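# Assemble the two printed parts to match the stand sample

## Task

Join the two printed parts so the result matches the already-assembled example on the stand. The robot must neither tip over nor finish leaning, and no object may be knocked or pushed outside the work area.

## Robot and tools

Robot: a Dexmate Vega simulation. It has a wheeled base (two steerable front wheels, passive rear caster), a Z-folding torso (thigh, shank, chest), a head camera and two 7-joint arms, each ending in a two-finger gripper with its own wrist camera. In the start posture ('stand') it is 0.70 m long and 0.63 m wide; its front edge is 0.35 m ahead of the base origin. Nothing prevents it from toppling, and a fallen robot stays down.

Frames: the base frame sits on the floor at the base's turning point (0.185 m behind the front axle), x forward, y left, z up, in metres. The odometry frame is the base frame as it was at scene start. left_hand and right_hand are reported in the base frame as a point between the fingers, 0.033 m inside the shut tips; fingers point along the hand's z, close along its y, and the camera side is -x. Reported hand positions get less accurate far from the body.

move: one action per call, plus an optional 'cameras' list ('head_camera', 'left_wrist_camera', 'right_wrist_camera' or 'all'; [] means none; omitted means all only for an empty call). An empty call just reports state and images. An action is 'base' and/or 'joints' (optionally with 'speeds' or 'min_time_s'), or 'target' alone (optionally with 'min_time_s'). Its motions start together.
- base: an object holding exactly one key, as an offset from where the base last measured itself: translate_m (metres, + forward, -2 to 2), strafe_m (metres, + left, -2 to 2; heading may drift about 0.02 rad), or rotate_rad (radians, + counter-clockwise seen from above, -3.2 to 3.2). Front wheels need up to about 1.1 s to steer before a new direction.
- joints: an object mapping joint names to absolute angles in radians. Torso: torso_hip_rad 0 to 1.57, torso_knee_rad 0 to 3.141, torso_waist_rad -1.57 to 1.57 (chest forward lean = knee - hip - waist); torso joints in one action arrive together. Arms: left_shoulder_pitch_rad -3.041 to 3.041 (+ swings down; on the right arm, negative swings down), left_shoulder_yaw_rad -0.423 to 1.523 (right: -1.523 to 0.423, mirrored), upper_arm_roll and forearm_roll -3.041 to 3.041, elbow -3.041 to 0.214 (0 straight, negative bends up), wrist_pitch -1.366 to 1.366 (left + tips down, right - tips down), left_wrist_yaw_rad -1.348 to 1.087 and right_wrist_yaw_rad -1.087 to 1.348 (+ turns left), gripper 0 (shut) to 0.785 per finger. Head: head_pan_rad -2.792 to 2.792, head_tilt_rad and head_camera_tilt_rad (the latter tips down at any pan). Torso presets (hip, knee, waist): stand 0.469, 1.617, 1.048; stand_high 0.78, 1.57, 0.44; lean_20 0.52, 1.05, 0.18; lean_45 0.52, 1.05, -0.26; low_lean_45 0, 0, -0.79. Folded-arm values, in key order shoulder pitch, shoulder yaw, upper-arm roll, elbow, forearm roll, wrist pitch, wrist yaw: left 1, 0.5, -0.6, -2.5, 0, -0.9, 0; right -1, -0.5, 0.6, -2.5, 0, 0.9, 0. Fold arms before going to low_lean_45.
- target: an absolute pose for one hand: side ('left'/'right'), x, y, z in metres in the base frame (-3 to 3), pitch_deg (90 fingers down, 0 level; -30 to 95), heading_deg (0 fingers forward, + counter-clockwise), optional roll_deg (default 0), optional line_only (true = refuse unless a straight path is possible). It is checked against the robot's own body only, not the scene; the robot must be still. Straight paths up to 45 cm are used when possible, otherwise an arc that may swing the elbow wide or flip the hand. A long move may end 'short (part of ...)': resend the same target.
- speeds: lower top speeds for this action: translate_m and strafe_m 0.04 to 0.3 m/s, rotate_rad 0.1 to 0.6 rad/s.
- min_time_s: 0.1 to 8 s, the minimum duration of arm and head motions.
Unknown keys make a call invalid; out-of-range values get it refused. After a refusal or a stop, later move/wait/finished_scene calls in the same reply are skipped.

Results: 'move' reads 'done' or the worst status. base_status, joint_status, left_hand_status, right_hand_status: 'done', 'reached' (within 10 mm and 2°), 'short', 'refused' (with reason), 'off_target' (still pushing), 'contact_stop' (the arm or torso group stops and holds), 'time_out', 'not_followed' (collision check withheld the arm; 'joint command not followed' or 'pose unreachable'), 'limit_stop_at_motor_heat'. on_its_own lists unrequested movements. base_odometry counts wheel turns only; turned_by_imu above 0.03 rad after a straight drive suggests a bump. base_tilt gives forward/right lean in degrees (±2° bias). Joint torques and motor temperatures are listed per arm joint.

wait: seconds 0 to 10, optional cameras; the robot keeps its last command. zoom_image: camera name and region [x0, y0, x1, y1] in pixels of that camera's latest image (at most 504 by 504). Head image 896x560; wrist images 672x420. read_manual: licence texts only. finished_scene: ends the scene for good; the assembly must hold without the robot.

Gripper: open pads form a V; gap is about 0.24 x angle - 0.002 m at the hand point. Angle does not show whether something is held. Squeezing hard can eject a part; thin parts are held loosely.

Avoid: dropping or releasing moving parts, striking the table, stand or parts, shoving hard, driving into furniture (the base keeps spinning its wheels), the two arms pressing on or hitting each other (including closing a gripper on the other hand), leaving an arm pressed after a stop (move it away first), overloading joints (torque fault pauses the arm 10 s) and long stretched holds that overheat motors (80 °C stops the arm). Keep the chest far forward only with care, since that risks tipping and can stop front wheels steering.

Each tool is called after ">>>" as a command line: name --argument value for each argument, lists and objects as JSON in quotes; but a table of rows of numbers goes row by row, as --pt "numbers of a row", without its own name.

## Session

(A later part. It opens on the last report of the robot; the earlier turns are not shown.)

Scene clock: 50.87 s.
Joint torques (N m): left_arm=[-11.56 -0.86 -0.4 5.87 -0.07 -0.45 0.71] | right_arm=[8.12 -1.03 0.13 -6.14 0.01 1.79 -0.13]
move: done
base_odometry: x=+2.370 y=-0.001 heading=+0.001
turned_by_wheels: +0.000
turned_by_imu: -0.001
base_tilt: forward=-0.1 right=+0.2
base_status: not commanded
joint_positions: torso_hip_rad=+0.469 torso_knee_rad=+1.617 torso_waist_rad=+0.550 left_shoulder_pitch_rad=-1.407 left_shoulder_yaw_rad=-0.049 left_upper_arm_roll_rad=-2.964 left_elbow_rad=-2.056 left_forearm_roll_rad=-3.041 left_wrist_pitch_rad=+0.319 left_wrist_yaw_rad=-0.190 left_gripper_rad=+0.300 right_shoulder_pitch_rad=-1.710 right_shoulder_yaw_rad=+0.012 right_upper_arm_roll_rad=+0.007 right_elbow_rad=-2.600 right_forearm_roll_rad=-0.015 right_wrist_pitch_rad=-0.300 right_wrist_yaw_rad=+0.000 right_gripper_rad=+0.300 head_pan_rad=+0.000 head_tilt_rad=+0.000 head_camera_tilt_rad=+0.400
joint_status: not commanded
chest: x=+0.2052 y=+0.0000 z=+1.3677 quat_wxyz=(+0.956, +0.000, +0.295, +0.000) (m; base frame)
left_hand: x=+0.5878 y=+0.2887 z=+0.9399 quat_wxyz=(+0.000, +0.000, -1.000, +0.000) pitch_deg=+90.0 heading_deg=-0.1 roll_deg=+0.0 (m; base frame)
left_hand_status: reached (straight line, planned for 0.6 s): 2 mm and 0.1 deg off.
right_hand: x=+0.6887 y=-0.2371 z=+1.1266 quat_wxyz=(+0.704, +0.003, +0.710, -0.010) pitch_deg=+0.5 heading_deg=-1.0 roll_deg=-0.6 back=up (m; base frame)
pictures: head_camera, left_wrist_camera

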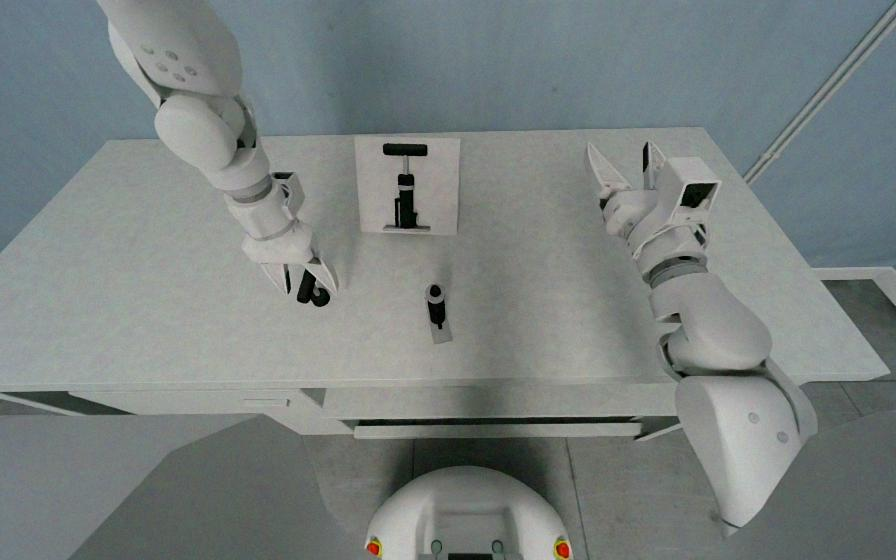

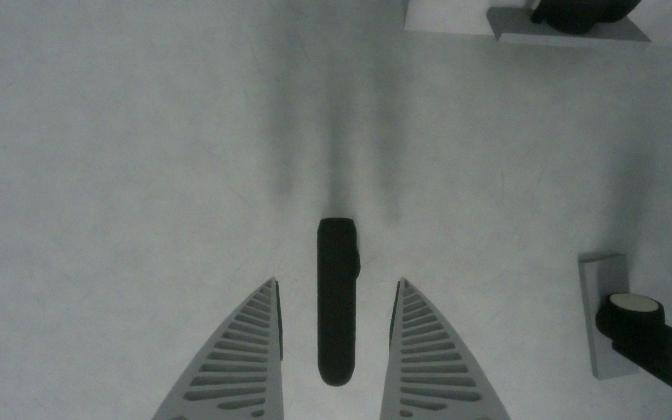

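>>> move --joints '{"left_gripper_rad": 0.05}'

>>> move --target '{"side":"left","x":0.588,"y":0.2885,"z":1.04,"pitch_deg":90,"heading_deg":0}' --cameras '["head_camera","left_wrist_camera"]'

>>> zoom_image --camera "head_camera" --region '[200, 180, 480, 360]'

>>> zoom_image --camera "left_wrist_camera" --region '[200, 120, 672, 420]'

Scene clock: 52.23 s.
Joint torques (N m): left_arm=[-10.56 0.72 0.78 4.83 -0.08 -0.33 0.39] | right_arm=[7.28 0.17 0.25 -6.67 -0.23 1.95 -0.21]
move: done
base_odometry: x=+2.370 y=-0.001 heading=+0.001
turned_by_wheels: +0.000
turned_by_imu: +0.000
base_tilt: forward=-0.1 right=+0.3
base_status: not commanded
joint_positions: torso_hip_rad=+0.469 torso_knee_rad=+1.617 torso_waist_rad=+0.550 left_shoulder_pitch_rad=-1.402 left_shoulder_yaw_rad=-0.046 left_upper_arm_roll_rad=-2.965 left_elbow_rad=-2.054 left_forearm_roll_rad=-3.041 left_wrist_pitch_rad=+0.316 left_wrist_yaw_rad=-0.187 left_gripper_rad=+0.050 right_shoulder_pitch_rad=-1.710 right_shoulder_yaw_rad=+0.012 right_upper_arm_roll_rad=+0.007 right_elbow_rad=-2.600 right_forearm_roll_rad=-0.015 right_wrist_pitch_rad=-0.300 right_wrist_yaw_rad=+0.000 right_gripper_rad=+0.300 head_pan_rad=+0.000 head_tilt_rad=+0.000 head_camera_tilt_rad=+0.400
joint_status: all done
chest: x=+0.2052 y=+0.0000 z=+1.3677 quat_wxyz=(+0.956, +0.000, +0.295, +0.000) (m; base frame)
left_hand: x=+0.5879 y=+0.2886 z=+0.9381 quat_wxyz=(+0.000, +0.000, -1.000, +0.000) pitch_deg=+90.0 heading_deg=+0.0 roll_deg=+0.0 (m; base frame)
right_hand: x=+0.6887 y=-0.2371 z=+1.1266 quat_wxyz=(+0.704, +0.003, +0.710, -0.010) pitch_deg=+0.5 heading_deg=-1.0 roll_deg=-0.6 back=up (m; base frame)
pictures: none

Scene clock: 54.73 s.
Joint torques (N m): left_arm=[-20.74 -3.65 2.83 8.4 0.38 -0.14 -0.16] | right_arm=[7.05 0.29 0.11 -5.79 0.24 2.09 0.24]
move: done
base_odometry: x=+2.370 y=-0.001 heading=+0.001
turned_by_wheels: +0.000
turned_by_imu: -0.001
base_tilt: forward=-0.3 right=+0.0
base_status: not commanded
joint_positions: torso_hip_rad=+0.469 torso_knee_rad=+1.617 torso_waist_rad=+0.550 left_shoulder_pitch_rad=-1.656 left_shoulder_yaw_rad=-0.080 left_upper_arm_roll_rad=-2.956 left_elbow_rad=-2.056 left_forearm_roll_rad=-2.996 left_wrist_pitch_rad=+0.565 left_wrist_yaw_rad=-0.240 left_gripper_rad=+0.050 right_shoulder_pitch_rad=-1.710 right_shoulder_yaw_rad=+0.012 right_upper_arm_roll_rad=+0.007 right_elbow_rad=-2.600 right_forearm_roll_rad=-0.015 right_wrist_pitch_rad=-0.300 right_wrist_yaw_rad=+0.000 right_gripper_rad=+0.300 head_pan_rad=+0.000 head_tilt_rad=+0.000 head_camera_tilt_rad=+0.400
joint_status: not commanded
chest: x=+0.2052 y=+0.0000 z=+1.3677 quat_wxyz=(+0.956, +0.000, +0.295, +0.000) (m; base frame)
left_hand: x=+0.5879 y=+0.2884 z=+1.0379 quat_wxyz=(+0.000, +0.000, -1.000, +0.000) pitch_deg=+90.0 heading_deg=+0.0 roll_deg=+0.0 (m; base frame)
left_hand_status: reached (straight line, planned for 1.2 s): 2 mm and 0.0 deg off.
right_hand: x=+0.6887 y=-0.2371 z=+1.1266 quat_wxyz=(+0.704, +0.003, +0.710, -0.010) pitch_deg=+0.5 heading_deg=-1.0 roll_deg=-0.6 back=up (m; base frame)
pictures: head_camera, left_wrist_camera

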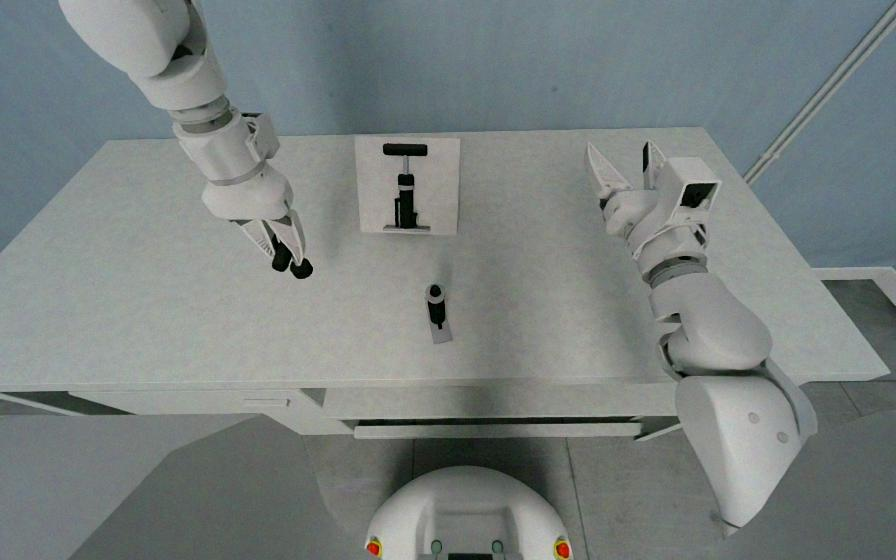

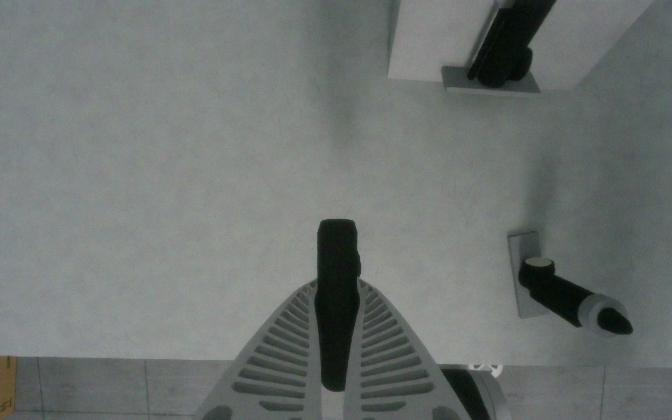

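Scaled by 1.800 from the camera's 896x560 image, which has a finer 960x600 frame.

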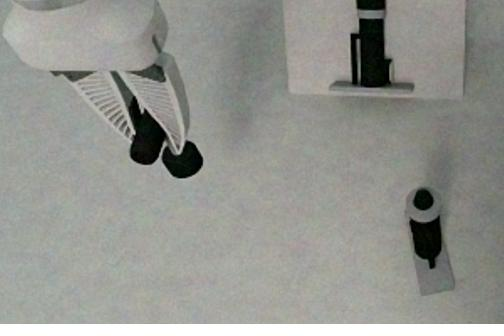

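Scaled by 1.068 from the camera's 672x420 image, which has a finer 960x600 frame.

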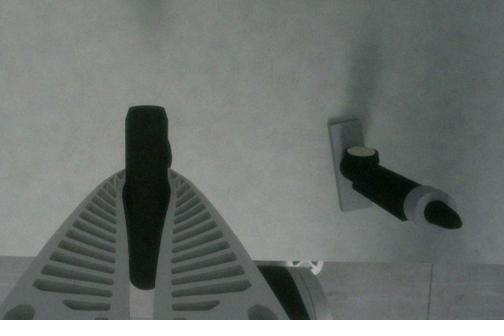

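>>> move --target '{"side":"left","x":0.588,"y":0.2885,"z":1.10,"pitch_deg":90,"heading_deg":0}'

>>> move --target '{"side":"left","x":0.5385,"y":0.0325,"z":1.10,"pitch_deg":90,"heading_deg":13,"line_only":true}' --min_time_s 3 --cameras '["all"]'

>>> zoom_image --camera "head_camera" --region '[340, 180, 540, 360]'

>>> zoom_image --camera "left_wrist_camera" --region '[200, 120, 500, 420]'

Scene clock: 58.20 s.
Joint torques (N m): left_arm=[-21.84 -2.74 3.24 6.56 0.79 0.09 -0.25] | right_arm=[7.79 -1.18 0.26 -6.63 0.26 1.78 0.3]
move: done
base_odometry: x=+2.370 y=-0.001 heading=+0.001
turned_by_wheels: +0.000
turned_by_imu: -0.001
base_tilt: forward=-0.2 right=+0.2
base_status: not commanded
joint_positions: torso_hip_rad=+0.469 torso_knee_rad=+1.617 torso_waist_rad=+0.550 left_shoulder_pitch_rad=-1.783 left_shoulder_yaw_rad=-0.094 left_upper_arm_roll_rad=-2.955 left_elbow_rad=-2.004 left_forearm_roll_rad=-2.954 left_wrist_pitch_rad=+0.740 left_wrist_yaw_rad=-0.285 left_gripper_rad=+0.050 right_shoulder_pitch_rad=-1.710 right_shoulder_yaw_rad=+0.012 right_upper_arm_roll_rad=+0.007 right_elbow_rad=-2.600 right_forearm_roll_rad=-0.015 right_wrist_pitch_rad=-0.300 right_wrist_yaw_rad=+0.000 right_gripper_rad=+0.300 head_pan_rad=+0.000 head_tilt_rad=+0.000 head_camera_tilt_rad=+0.400
joint_status: not commanded
chest: x=+0.2052 y=+0.0000 z=+1.3677 quat_wxyz=(+0.956, +0.000, +0.295, +0.000) (m; base frame)
left_hand: x=+0.5879 y=+0.2884 z=+1.0982 quat_wxyz=(+0.000, +0.000, -1.000, +0.000) pitch_deg=+90.0 heading_deg=+0.0 roll_deg=+0.0 (m; base frame)
left_hand_status: reached (straight line, planned for 0.9 s): 2 mm and 0.0 deg off.
right_hand: x=+0.6887 y=-0.2371 z=+1.1266 quat_wxyz=(+0.704, +0.003, +0.710, -0.010) pitch_deg=+0.5 heading_deg=-1.0 roll_deg=-0.6 back=up (m; base frame)
pictures: none

Scene clock: 58.50 s.
Joint torques (N m): left_arm=[-21.62 -3 3.6 7.94 0.48 -1.09 -0.2] | right_arm=[6.61 1.89 -0.39 -6.57 0.04 2.2 -0.13]
move: refused
base_odometry: x=+2.370 y=-0.001 heading=+0.001
turned_by_wheels: +0.000
turned_by_imu: +0.000
base_tilt: forward=-0.2 right=+0.2
base_status: not commanded
joint_positions: torso_hip_rad=+0.469 torso_knee_rad=+1.617 torso_waist_rad=+0.550 left_shoulder_pitch_rad=-1.784 left_shoulder_yaw_rad=-0.095 left_upper_arm_roll_rad=-2.955 left_elbow_rad=-2.004 left_forearm_roll_rad=-2.954 left_wrist_pitch_rad=+0.743 left_wrist_yaw_rad=-0.286 left_gripper_rad=+0.050 right_shoulder_pitch_rad=-1.710 right_shoulder_yaw_rad=+0.012 right_upper_arm_roll_rad=+0.007 right_elbow_rad=-2.600 right_forearm_roll_rad=-0.015 right_wrist_pitch_rad=-0.300 right_wrist_yaw_rad=+0.000 right_gripper_rad=+0.300 head_pan_rad=+0.000 head_tilt_rad=+0.000 head_camera_tilt_rad=+0.400
joint_status: not commanded
chest: x=+0.2052 y=+0.0000 z=+1.3677 quat_wxyz=(+0.956, +0.000, +0.295, +0.000) (m; base frame)
left_hand: x=+0.5878 y=+0.2884 z=+1.0990 quat_wxyz=(+0.000, +0.000, -1.000, +0.000) pitch_deg=+90.0 heading_deg=+0.0 roll_deg=+0.0 (m; base frame)
left_hand_status: refused: you asked line_only, and the move would not run on a straight line (no straight line was possible) but on a checked arc of 15.4 s: over the whole arc the hand travels 2.58 m to end 0.26 m from its start, up to 0.87 m off the straight line; left_upper_arm_roll_rad turns most, 4.81 rad; on the way or at its end the hand turns up to 180 deg from its attitude at the start. Nothing moved.
right_hand: x=+0.6887 y=-0.2371 z=+1.1266 quat_wxyz=(+0.704, +0.003, +0.710, -0.010) pitch_deg=+0.5 heading_deg=-1.0 roll_deg=-0.6 back=up (m; base frame)
pictures: head_camera, left_wrist_camera, right_wrist_camera

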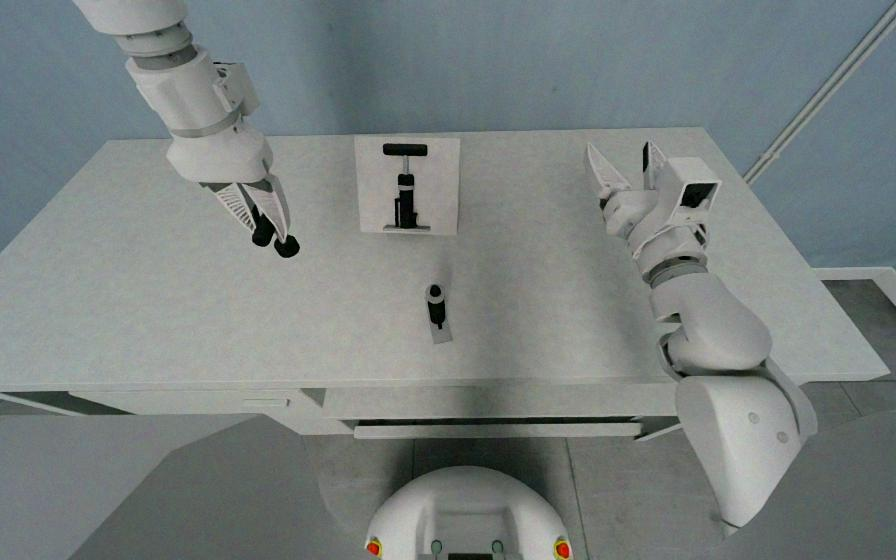

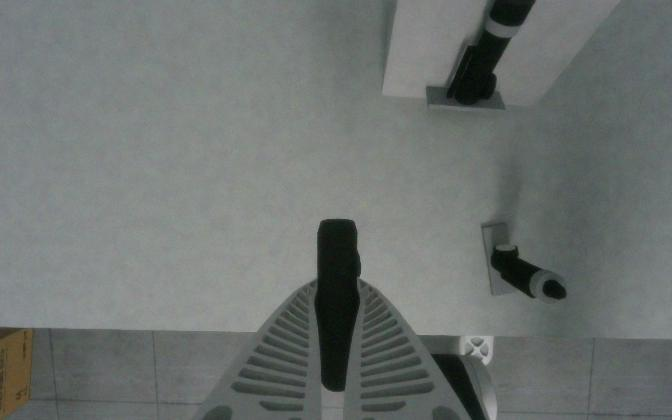

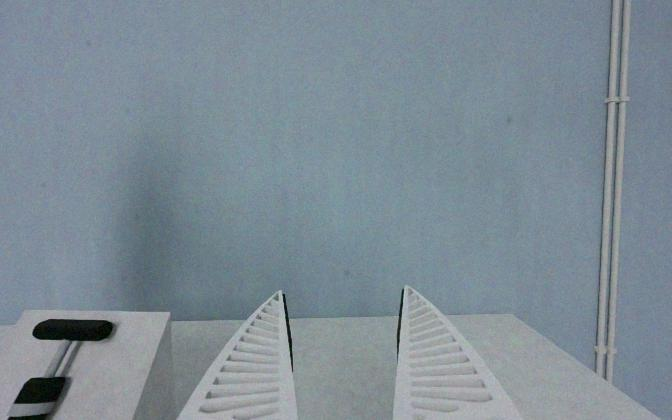

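Scaled by 2.520 from the camera's 896x560 image, which has a finer 960x600 frame.

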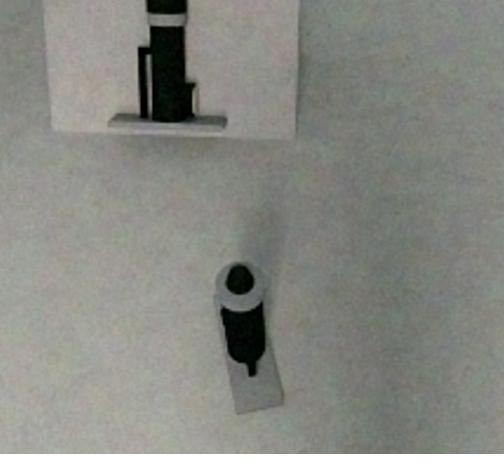

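Scaled by 1.680 from the camera's 672x420 image, which has a finer 960x600 frame.

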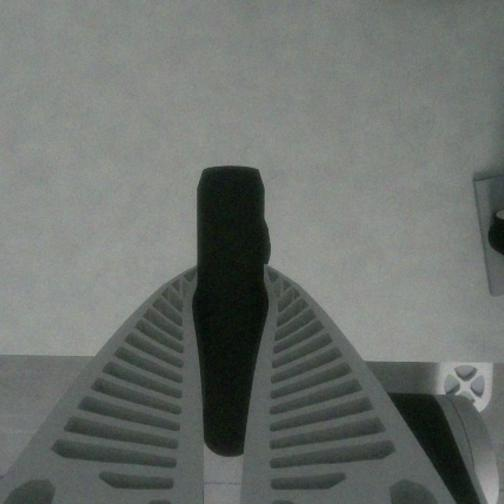

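>>> move --base '{"strafe_m": -0.25}' --speeds '{"strafe_m": 0.12}'

>>> move --target '{"side":"left","x":0.52,"y":0.285,"z":1.11,"pitch_deg":90,"heading_deg":13,"line_only":true}' --cameras '["head_camera","left_wrist_camera"]'

>>> zoom_image --camera "head_camera" --region '[200, 150, 400, 350]'

>>> zoom_image --camera "left_wrist_camera" --region '[200, 120, 500, 420]'

Scene clock: 63.27 s.
Joint torques (N m): left_arm=[-22.17 -1.02 2.75 6.75 0.68 0.56 0.06] | right_arm=[6.94 0.49 -0.17 -6.4 -0.3 1.45 -0.19]
move: done
base_odometry: x=+2.370 y=-0.251 heading=+0.001
turned_by_wheels: -0.001
turned_by_imu: +0.003
base_tilt: forward=-0.4 right=+0.2
base_status: done
joint_positions: torso_hip_rad=+0.469 torso_knee_rad=+1.617 torso_waist_rad=+0.550 left_shoulder_pitch_rad=-1.786 left_shoulder_yaw_rad=-0.095 left_upper_arm_roll_rad=-2.954 left_elbow_rad=-2.003 left_forearm_roll_rad=-2.953 left_wrist_pitch_rad=+0.745 left_wrist_yaw_rad=-0.287 left_gripper_rad=+0.050 right_shoulder_pitch_rad=-1.710 right_shoulder_yaw_rad=+0.012 right_upper_arm_roll_rad=+0.007 right_elbow_rad=-2.600 right_forearm_roll_rad=-0.015 right_wrist_pitch_rad=-0.300 right_wrist_yaw_rad=+0.000 right_gripper_rad=+0.300 head_pan_rad=+0.000 head_tilt_rad=+0.000 head_camera_tilt_rad=+0.400
joint_status: not commanded
chest: x=+0.2052 y=+0.0000 z=+1.3677 quat_wxyz=(+0.956, +0.000, +0.295, +0.000) (m; base frame)
left_hand: x=+0.5878 y=+0.2884 z=+1.0998 quat_wxyz=(+0.000, +0.000, -1.000, +0.000) pitch_deg=+90.0 heading_deg=+0.0 roll_deg=+0.0 (m; base frame)
right_hand: x=+0.6887 y=-0.2371 z=+1.1266 quat_wxyz=(+0.704, +0.003, +0.710, -0.010) pitch_deg=+0.5 heading_deg=-1.0 roll_deg=-0.6 back=up (m; base frame)
pictures: none

Scene clock: 63.57 s.
Joint torques (N m): left_arm=[-20.16 -3.49 2.31 7.28 0.46 0.14 -0.32] | right_arm=[7.21 0.58 1.75 -5.05 -0.02 1.11 0.15]
move: refused
base_odometry: x=+2.370 y=-0.251 heading=+0.001
turned_by_wheels: +0.000
turned_by_imu: +0.000
base_tilt: forward=-0.3 right=+0.2
base_status: not commanded
joint_positions: torso_hip_rad=+0.469 torso_knee_rad=+1.617 torso_waist_rad=+0.550 left_shoulder_pitch_rad=-1.786 left_shoulder_yaw_rad=-0.095 left_upper_arm_roll_rad=-2.954 left_elbow_rad=-2.003 left_forearm_roll_rad=-2.953 left_wrist_pitch_rad=+0.745 left_wrist_yaw_rad=-0.287 left_gripper_rad=+0.050 right_shoulder_pitch_rad=-1.710 right_shoulder_yaw_rad=+0.012 right_upper_arm_roll_rad=+0.007 right_elbow_rad=-2.600 right_forearm_roll_rad=-0.015 right_wrist_pitch_rad=-0.300 right_wrist_yaw_rad=+0.000 right_gripper_rad=+0.300 head_pan_rad=+0.000 head_tilt_rad=+0.000 head_camera_tilt_rad=+0.400
joint_status: not commanded
chest: x=+0.2052 y=+0.0000 z=+1.3677 quat_wxyz=(+0.956, +0.000, +0.295, +0.000) (m; base frame)
left_hand: x=+0.5878 y=+0.2884 z=+1.0998 quat_wxyz=(+0.000, +0.000, -1.000, +0.000) pitch_deg=+90.0 heading_deg=+0.0 roll_deg=+0.0 (m; base frame)
left_hand_status: refused: you asked line_only, and the move would not run on a straight line (no straight line was possible) but on a checked arc of 9.4 s: over the whole arc the hand travels 0.44 m to end 0.07 m from its start, up to 0.14 m off the straight line; left_forearm_roll_rad turns most, 2.88 rad; on the way or at its end the hand turns up to 167 deg from its attitude at the start. Nothing moved.
right_hand: x=+0.6887 y=-0.2371 z=+1.1266 quat_wxyz=(+0.704, +0.003, +0.710, -0.010) pitch_deg=+0.5 heading_deg=-1.0 roll_deg=-0.6 back=up (m; base frame)
pictures: head_camera, left_wrist_camera

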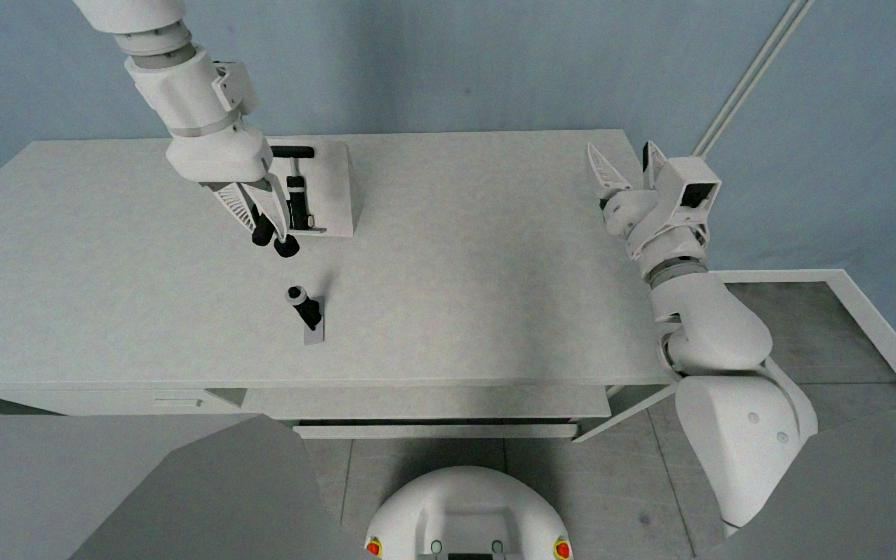

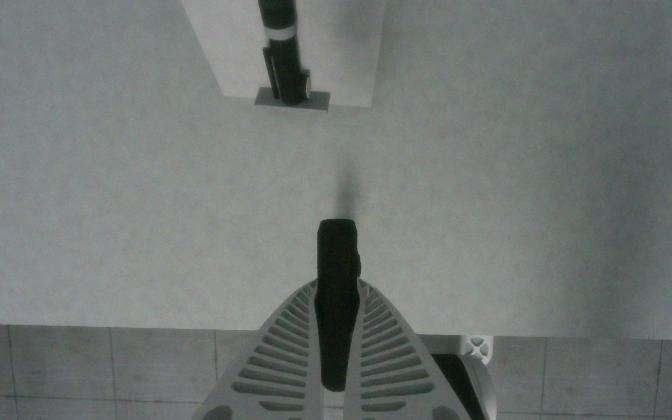

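Scaled by 2.520 from the camera's 896x560 image, which has a finer 960x600 frame.

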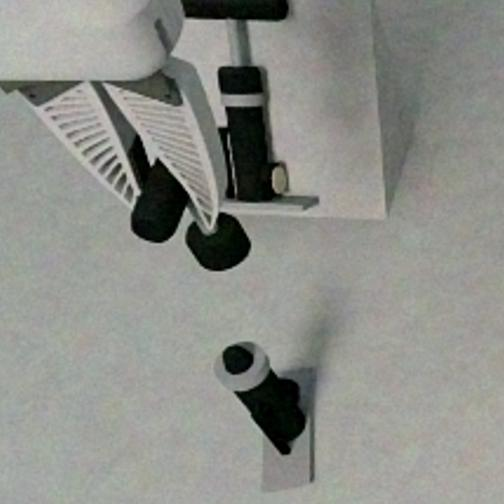

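Scaled by 1.680 from the camera's 672x420 image, which has a finer 960x600 frame.

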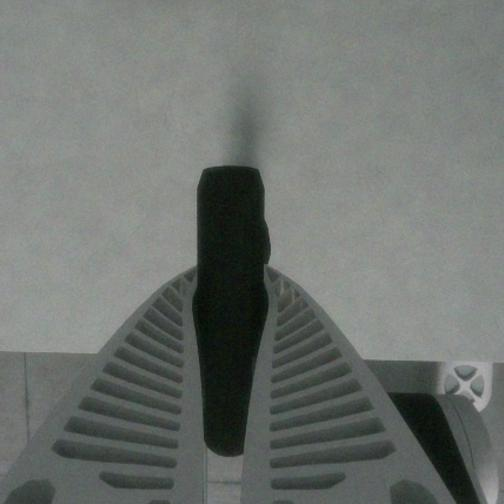

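>>> move --target '{"side":"left","x":0.588,"y":0.285,"z":1.10,"pitch_deg":90,"heading_deg":13,"line_only":true}'

>>> move --base '{"translate_m": -0.05}' --speeds '{"translate_m": 0.08}' --cameras '["head_camera","left_wrist_camera"]'

>>> zoom_image --camera "head_camera" --region '[200, 150, 400, 350]'

>>> zoom_image --camera "left_wrist_camera" --region '[200, 120, 500, 420]'

Scene clock: 64.50 s.
Joint torques (N m): left_arm=[-21.78 -2.37 2.68 7.86 0.51 0.51 -0.04] | right_arm=[6.9 -0.43 -0.25 -5.57 0.29 1.49 -0.23]
move: refused
base_odometry: x=+2.370 y=-0.251 heading=+0.001
turned_by_wheels: +0.000
turned_by_imu: +0.000
base_tilt: forward=-0.1 right=+0.1
base_status: not commanded
joint_positions: torso_hip_rad=+0.469 torso_knee_rad=+1.617 torso_waist_rad=+0.550 left_shoulder_pitch_rad=-1.786 left_shoulder_yaw_rad=-0.095 left_upper_arm_roll_rad=-2.954 left_elbow_rad=-2.003 left_forearm_roll_rad=-2.953 left_wrist_pitch_rad=+0.745 left_wrist_yaw_rad=-0.287 left_gripper_rad=+0.050 right_shoulder_pitch_rad=-1.710 right_shoulder_yaw_rad=+0.012 right_upper_arm_roll_rad=+0.007 right_elbow_rad=-2.600 right_forearm_roll_rad=-0.015 right_wrist_pitch_rad=-0.300 right_wrist_yaw_rad=+0.000 right_gripper_rad=+0.300 head_pan_rad=+0.000 head_tilt_rad=+0.000 head_camera_tilt_rad=+0.400
joint_status: not commanded
chest: x=+0.2052 y=+0.0000 z=+1.3677 quat_wxyz=(+0.956, +0.000, +0.295, +0.000) (m; base frame)
left_hand: x=+0.5878 y=+0.2884 z=+1.0998 quat_wxyz=(+0.000, +0.000, -1.000, +0.000) pitch_deg=+90.0 heading_deg=+0.0 roll_deg=+0.0 (m; base frame)
left_hand_status: refused: you asked line_only, and the move would not run on a straight line (no straight line was possible) but on a checked arc of 9.3 s: over the whole arc the hand travels 0.55 m to end 0.00 m from its start, up to 0.21 m off the straight line; left_forearm_roll_rad turns most, 2.86 rad; on the way or at its end the hand turns up to 167 deg from its attitude at the start. Nothing moved.
right_hand: x=+0.6887 y=-0.2371 z=+1.1266 quat_wxyz=(+0.704, +0.003, +0.710, -0.010) pitch_deg=+0.5 heading_deg=-1.0 roll_deg=-0.6 back=up (m; base frame)
pictures: none

not run: a stop came earlier in this reply.

Scaled by 2.520 from the camera's 896x560 image, which has a finer 960x600 frame.
This view is cut from an older image: the scene may have changed since it was taken.

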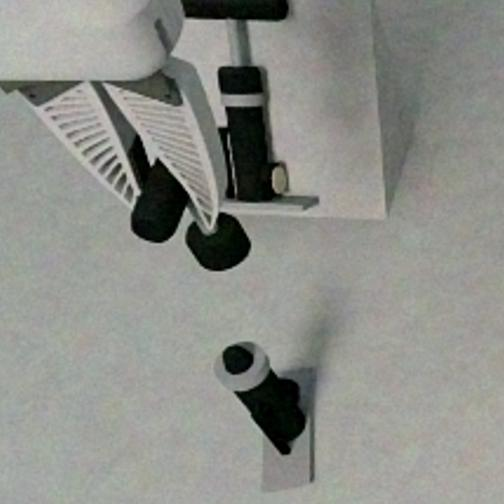

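Scaled by 1.680 from the camera's 672x420 image, which has a finer 960x600 frame.
This view is cut from an older image: the scene may have changed since it was taken.

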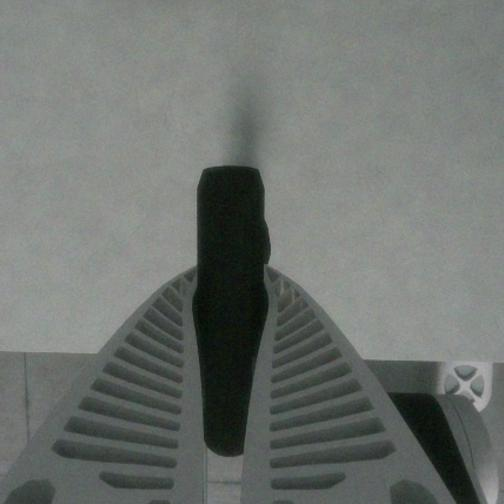

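>>> move --base '{"translate_m": -0.05}' --speeds '{"translate_m": 0.1}'

>>> move --base '{"rotate_rad": 0.227}' --speeds '{"rotate_rad": 0.2}'

>>> move --base '{"strafe_m": -0.146}' --speeds '{"strafe_m": 0.1}' --cameras '["head_camera","left_wrist_camera"]'

>>> zoom_image --camera "head_camera" --region '[200, 150, 400, 350]'

Scene clock: 67.60 s.
Joint torques (N m): left_arm=[-20.49 -3.03 2.66 6.16 0.49 0.45 -0.04] | right_arm=[5.82 0.03 -0.31 -6.16 0.01 1.92 -0.32]
move: done
base_odometry: x=+2.320 y=-0.251 heading=+0.001
turned_by_wheels: +0.001
turned_by_imu: -0.001
base_tilt: forward=-0.3 right=+0.0
base_status: done
joint_positions: torso_hip_rad=+0.469 torso_knee_rad=+1.617 torso_waist_rad=+0.550 left_shoulder_pitch_rad=-1.786 left_shoulder_yaw_rad=-0.095 left_upper_arm_roll_rad=-2.954 left_elbow_rad=-2.003 left_forearm_roll_rad=-2.953 left_wrist_pitch_rad=+0.745 left_wrist_yaw_rad=-0.287 left_gripper_rad=+0.050 right_shoulder_pitch_rad=-1.710 right_shoulder_yaw_rad=+0.012 right_upper_arm_roll_rad=+0.007 right_elbow_rad=-2.600 right_forearm_roll_rad=-0.015 right_wrist_pitch_rad=-0.300 right_wrist_yaw_rad=+0.000 right_gripper_rad=+0.300 head_pan_rad=+0.000 head_tilt_rad=+0.000 head_camera_tilt_rad=+0.400
joint_status: not commanded
chest: x=+0.2052 y=+0.0000 z=+1.3677 quat_wxyz=(+0.956, +0.000, +0.295, +0.000) (m; base frame)
left_hand: x=+0.5878 y=+0.2884 z=+1.0998 quat_wxyz=(+0.000, +0.000, -1.000, +0.000) pitch_deg=+90.0 heading_deg=+0.0 roll_deg=+0.0 (m; base frame)
right_hand: x=+0.6887 y=-0.2371 z=+1.1266 quat_wxyz=(+0.704, +0.003, +0.710, -0.010) pitch_deg=+0.5 heading_deg=-1.0 roll_deg=-0.6 back=up (m; base frame)
pictures: none

Scene clock: 70.03 s.
Joint torques (N m): left_arm=[-19.28 -4.24 3.08 7.32 0.78 -0.13 0.36] | right_arm=[7.64 0.73 0.63 -7.07 0.25 2.78 -0.08]
move: done
base_odometry: x=+2.320 y=-0.251 heading=+0.228
turned_by_wheels: +0.227
turned_by_imu: +0.222
base_tilt: forward=-0.4 right=+0.3
base_status: done
joint_positions: torso_hip_rad=+0.469 torso_knee_rad=+1.617 torso_waist_rad=+0.550 left_shoulder_pitch_rad=-1.786 left_shoulder_yaw_rad=-0.095 left_upper_arm_roll_rad=-2.954 left_elbow_rad=-2.003 left_forearm_roll_rad=-2.953 left_wrist_pitch_rad=+0.745 left_wrist_yaw_rad=-0.287 left_gripper_rad=+0.050 right_shoulder_pitch_rad=-1.710 right_shoulder_yaw_rad=+0.012 right_upper_arm_roll_rad=+0.007 right_elbow_rad=-2.600 right_forearm_roll_rad=-0.015 right_wrist_pitch_rad=-0.300 right_wrist_yaw_rad=+0.000 right_gripper_rad=+0.300 head_pan_rad=+0.000 head_tilt_rad=+0.000 head_camera_tilt_rad=+0.400
joint_status: not commanded
chest: x=+0.2052 y=+0.0000 z=+1.3677 quat_wxyz=(+0.956, +0.000, +0.295, +0.000) (m; base frame)
left_hand: x=+0.5878 y=+0.2884 z=+1.0998 quat_wxyz=(+0.000, +0.000, -1.000, +0.000) pitch_deg=+90.0 heading_deg=+0.0 roll_deg=+0.0 (m; base frame)
right_hand: x=+0.6887 y=-0.2371 z=+1.1266 quat_wxyz=(+0.704, +0.003, +0.710, -0.010) pitch_deg=+0.5 heading_deg=-1.0 roll_deg=-0.6 back=up (m; base frame)
pictures: none

Scene clock: 73.33 s.
Joint torques (N m): left_arm=[-21.89 -2.27 2.44 7.53 0.33 -0.67 -0.29] | right_arm=[6.46 0.43 0.69 -6.66 0.06 1.79 -0.01]
move: done
base_odometry: x=+2.353 y=-0.393 heading=+0.226
turned_by_wheels: -0.002
turned_by_imu: -0.002
base_tilt: forward=-0.3 right=+0.1
base_status: done
joint_positions: torso_hip_rad=+0.469 torso_knee_rad=+1.617 torso_waist_rad=+0.550 left_shoulder_pitch_rad=-1.786 left_shoulder_yaw_rad=-0.095 left_upper_arm_roll_rad=-2.954 left_elbow_rad=-2.003 left_forearm_roll_rad=-2.953 left_wrist_pitch_rad=+0.745 left_wrist_yaw_rad=-0.287 left_gripper_rad=+0.050 right_shoulder_pitch_rad=-1.710 right_shoulder_yaw_rad=+0.012 right_upper_arm_roll_rad=+0.007 right_elbow_rad=-2.600 right_forearm_roll_rad=-0.015 right_wrist_pitch_rad=-0.300 right_wrist_yaw_rad=+0.000 right_gripper_rad=+0.300 head_pan_rad=+0.000 head_tilt_rad=+0.000 head_camera_tilt_rad=+0.400
joint_status: not commanded
chest: x=+0.2052 y=+0.0000 z=+1.3677 quat_wxyz=(+0.956, +0.000, +0.295, +0.000) (m; base frame)
left_hand: x=+0.5878 y=+0.2884 z=+1.0998 quat_wxyz=(+0.000, +0.000, -1.000, +0.000) pitch_deg=+90.0 heading_deg=+0.0 roll_deg=+0.0 (m; base frame)
right_hand: x=+0.6887 y=-0.2371 z=+1.1266 quat_wxyz=(+0.704, +0.003, +0.710, -0.010) pitch_deg=+0.5 heading_deg=-1.0 roll_deg=-0.6 back=up (m; base frame)
pictures: head_camera, left_wrist_camera

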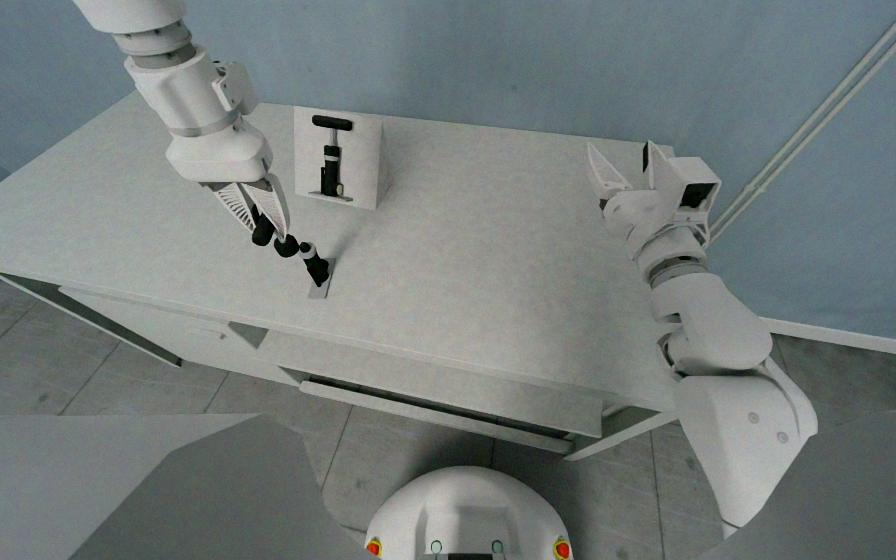

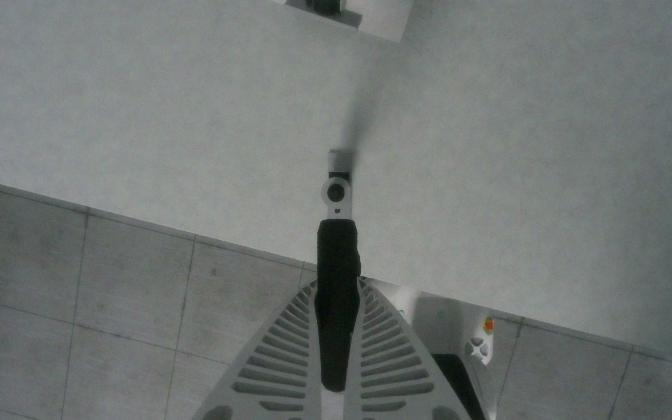

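Scaled by 2.520 from the camera's 896x560 image, which has a finer 960x600 frame.

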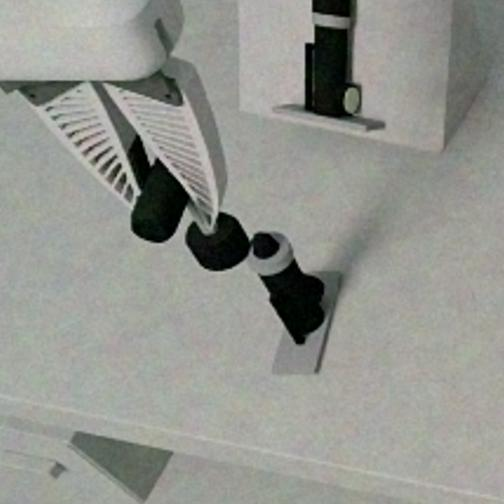

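>>> move --target '{"side":"left","x":0.647,"y":0.293,"z":1.105,"pitch_deg":90,"heading_deg":-1,"line_only":true}' --cameras '["head_camera","left_wrist_camera"]'

>>> zoom_image --camera "head_camera" --region '[220, 150, 400, 330]'

>>> zoom_image --camera "left_wrist_camera" --region '[260, 180, 420, 340]'

Scene clock: 76.97 s.
Joint torques (N m): left_arm=[-9.2 0.11 4.29 6.84 0.56 -0.35 -0.18] | right_arm=[6.4 -0.14 0.83 -6.85 -0.26 1.45 -0.47]
move: done
base_odometry: x=+2.353 y=-0.393 heading=+0.226
turned_by_wheels: +0.000
turned_by_imu: -0.001
base_tilt: forward=-0.3 right=+0.2
base_status: not commanded
joint_positions: torso_hip_rad=+0.469 torso_knee_rad=+1.617 torso_waist_rad=+0.550 left_shoulder_pitch_rad=-1.646 left_shoulder_yaw_rad=-0.073 left_upper_arm_roll_rad=-2.953 left_elbow_rad=-1.726 left_forearm_roll_rad=-2.916 left_wrist_pitch_rad=+0.875 left_wrist_yaw_rad=-0.333 left_gripper_rad=+0.050 right_shoulder_pitch_rad=-1.710 right_shoulder_yaw_rad=+0.012 right_upper_arm_roll_rad=+0.007 right_elbow_rad=-2.600 right_forearm_roll_rad=-0.015 right_wrist_pitch_rad=-0.300 right_wrist_yaw_rad=+0.000 right_gripper_rad=+0.300 head_pan_rad=+0.000 head_tilt_rad=+0.000 head_camera_tilt_rad=+0.400
joint_status: not commanded
chest: x=+0.2052 y=+0.0000 z=+1.3677 quat_wxyz=(+0.956, +0.000, +0.295, +0.000) (m; base frame)
left_hand: x=+0.6460 y=+0.2928 z=+1.1049 quat_wxyz=(+0.000, -0.009, -1.000, +0.000) pitch_deg=+90.0 heading_deg=-1.0 roll_deg=+0.0 (m; base frame)
left_hand_status: reached (straight line, planned for 1.2 s): 1 mm and 0.0 deg off.
right_hand: x=+0.6887 y=-0.2371 z=+1.1266 quat_wxyz=(+0.704, +0.003, +0.710, -0.010) pitch_deg=+0.5 heading_deg=-1.0 roll_deg=-0.6 back=up (m; base frame)
pictures: head_camera, left_wrist_camera

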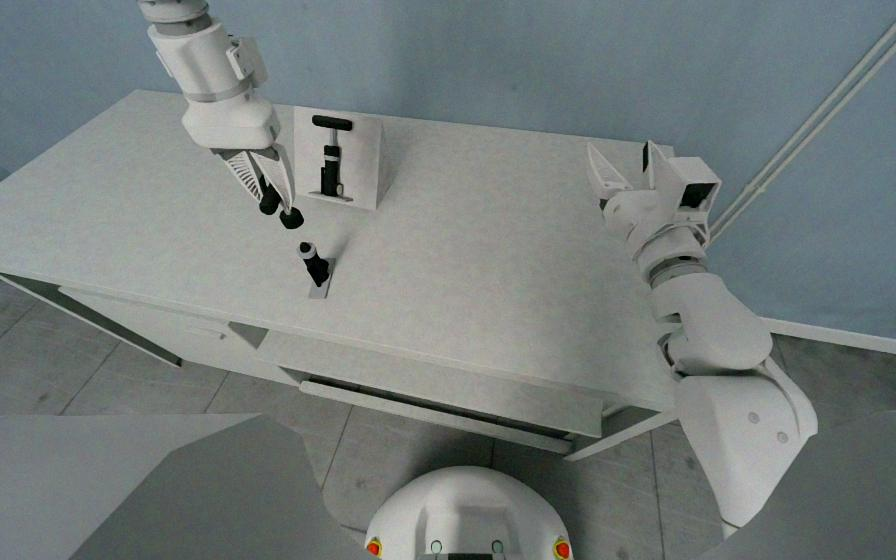

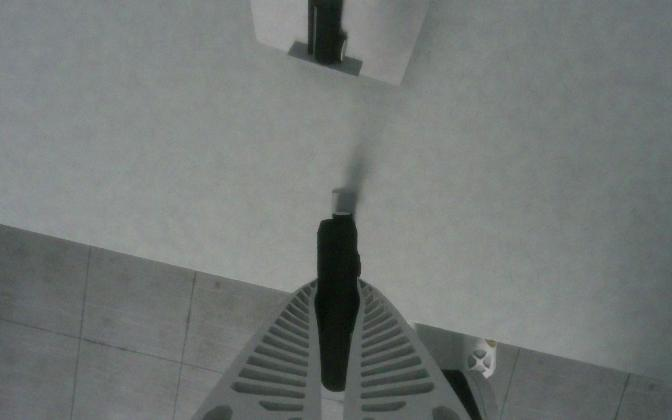

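Scaled by 2.800 from the camera's 896x560 image, which has a finer 960x600 frame.

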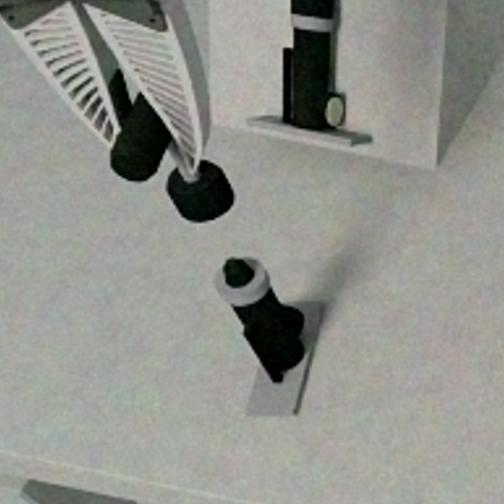

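Scaled by 3.150 from the camera's 672x420 image, which has a finer 960x600 frame.

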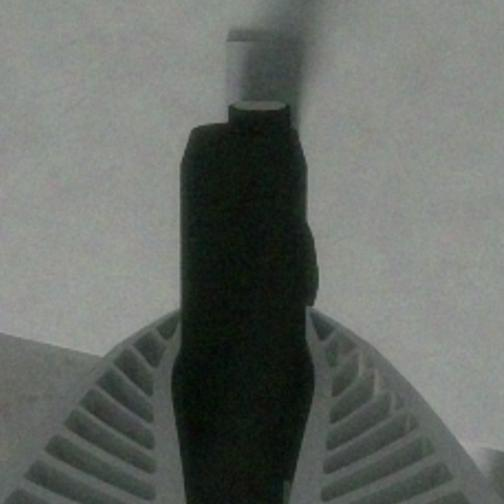

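>>> move --target '{"side":"left","x":0.647,"y":0.293,"z":1.064,"pitch_deg":90,"heading_deg":-1,"line_only":true}' --cameras '["head_camera","left_wrist_camera"]'

>>> zoom_image --camera "head_camera" --region '[250, 190, 350, 310]'

>>> zoom_image --camera "left_wrist_camera" --region '[260, 180, 420, 340]'

Scene clock: 79.77 s.
Joint torques (N m): left_arm=[-11.97 0.58 3.85 5.95 -0.2 -0.28 0.34] | right_arm=[6.67 1.68 1.08 -7.49 0.22 1.93 -0.11]
move: done
base_odometry: x=+2.353 y=-0.393 heading=+0.226
turned_by_wheels: +0.000
turned_by_imu: -0.001
base_tilt: forward=-0.2 right=+0.1
base_status: not commanded
joint_positions: torso_hip_rad=+0.469 torso_knee_rad=+1.617 torso_waist_rad=+0.550 left_shoulder_pitch_rad=-1.578 left_shoulder_yaw_rad=-0.070 left_upper_arm_roll_rad=-2.951 left_elbow_rad=-1.762 left_forearm_roll_rad=-2.950 left_wrist_pitch_rad=+0.773 left_wrist_yaw_rad=-0.300 left_gripper_rad=+0.050 right_shoulder_pitch_rad=-1.710 right_shoulder_yaw_rad=+0.012 right_upper_arm_roll_rad=+0.007 right_elbow_rad=-2.600 right_forearm_roll_rad=-0.015 right_wrist_pitch_rad=-0.300 right_wrist_yaw_rad=+0.000 right_gripper_rad=+0.300 head_pan_rad=+0.000 head_tilt_rad=+0.000 head_camera_tilt_rad=+0.400
joint_status: not commanded
chest: x=+0.2052 y=+0.0000 z=+1.3677 quat_wxyz=(+0.956, +0.000, +0.295, +0.000) (m; base frame)
left_hand: x=+0.6470 y=+0.2929 z=+1.0658 quat_wxyz=(+0.000, -0.009, -1.000, +0.000) pitch_deg=+90.0 heading_deg=-1.0 roll_deg=+0.0 (m; base frame)
left_hand_status: reached (straight line, planned for 0.7 s): 2 mm and 0.0 deg off.
right_hand: x=+0.6887 y=-0.2371 z=+1.1266 quat_wxyz=(+0.704, +0.003, +0.710, -0.010) pitch_deg=+0.5 heading_deg=-1.0 roll_deg=-0.6 back=up (m; base frame)
pictures: head_camera, left_wrist_camera

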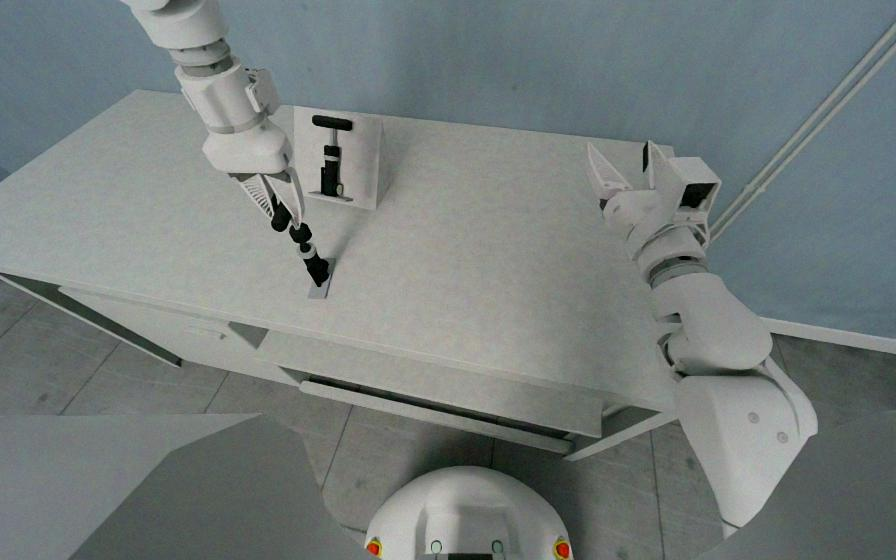

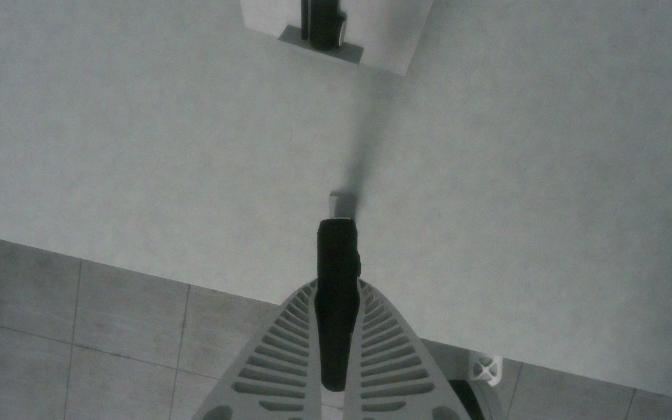

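Scaled by 4.200 from the camera's 896x560 image, which has a finer 960x600 frame.

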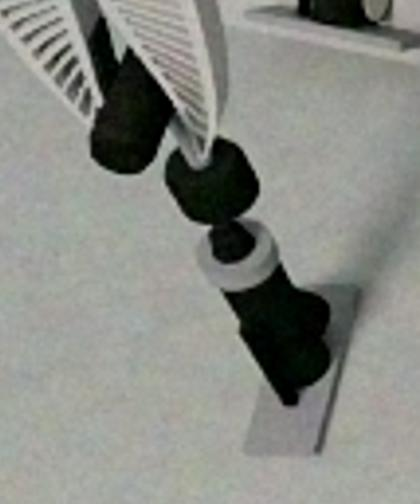

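Scaled by 3.150 from the camera's 672x420 image, which has a finer 960x600 frame.

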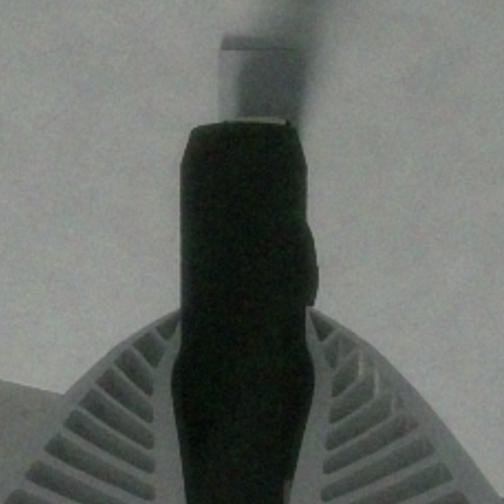

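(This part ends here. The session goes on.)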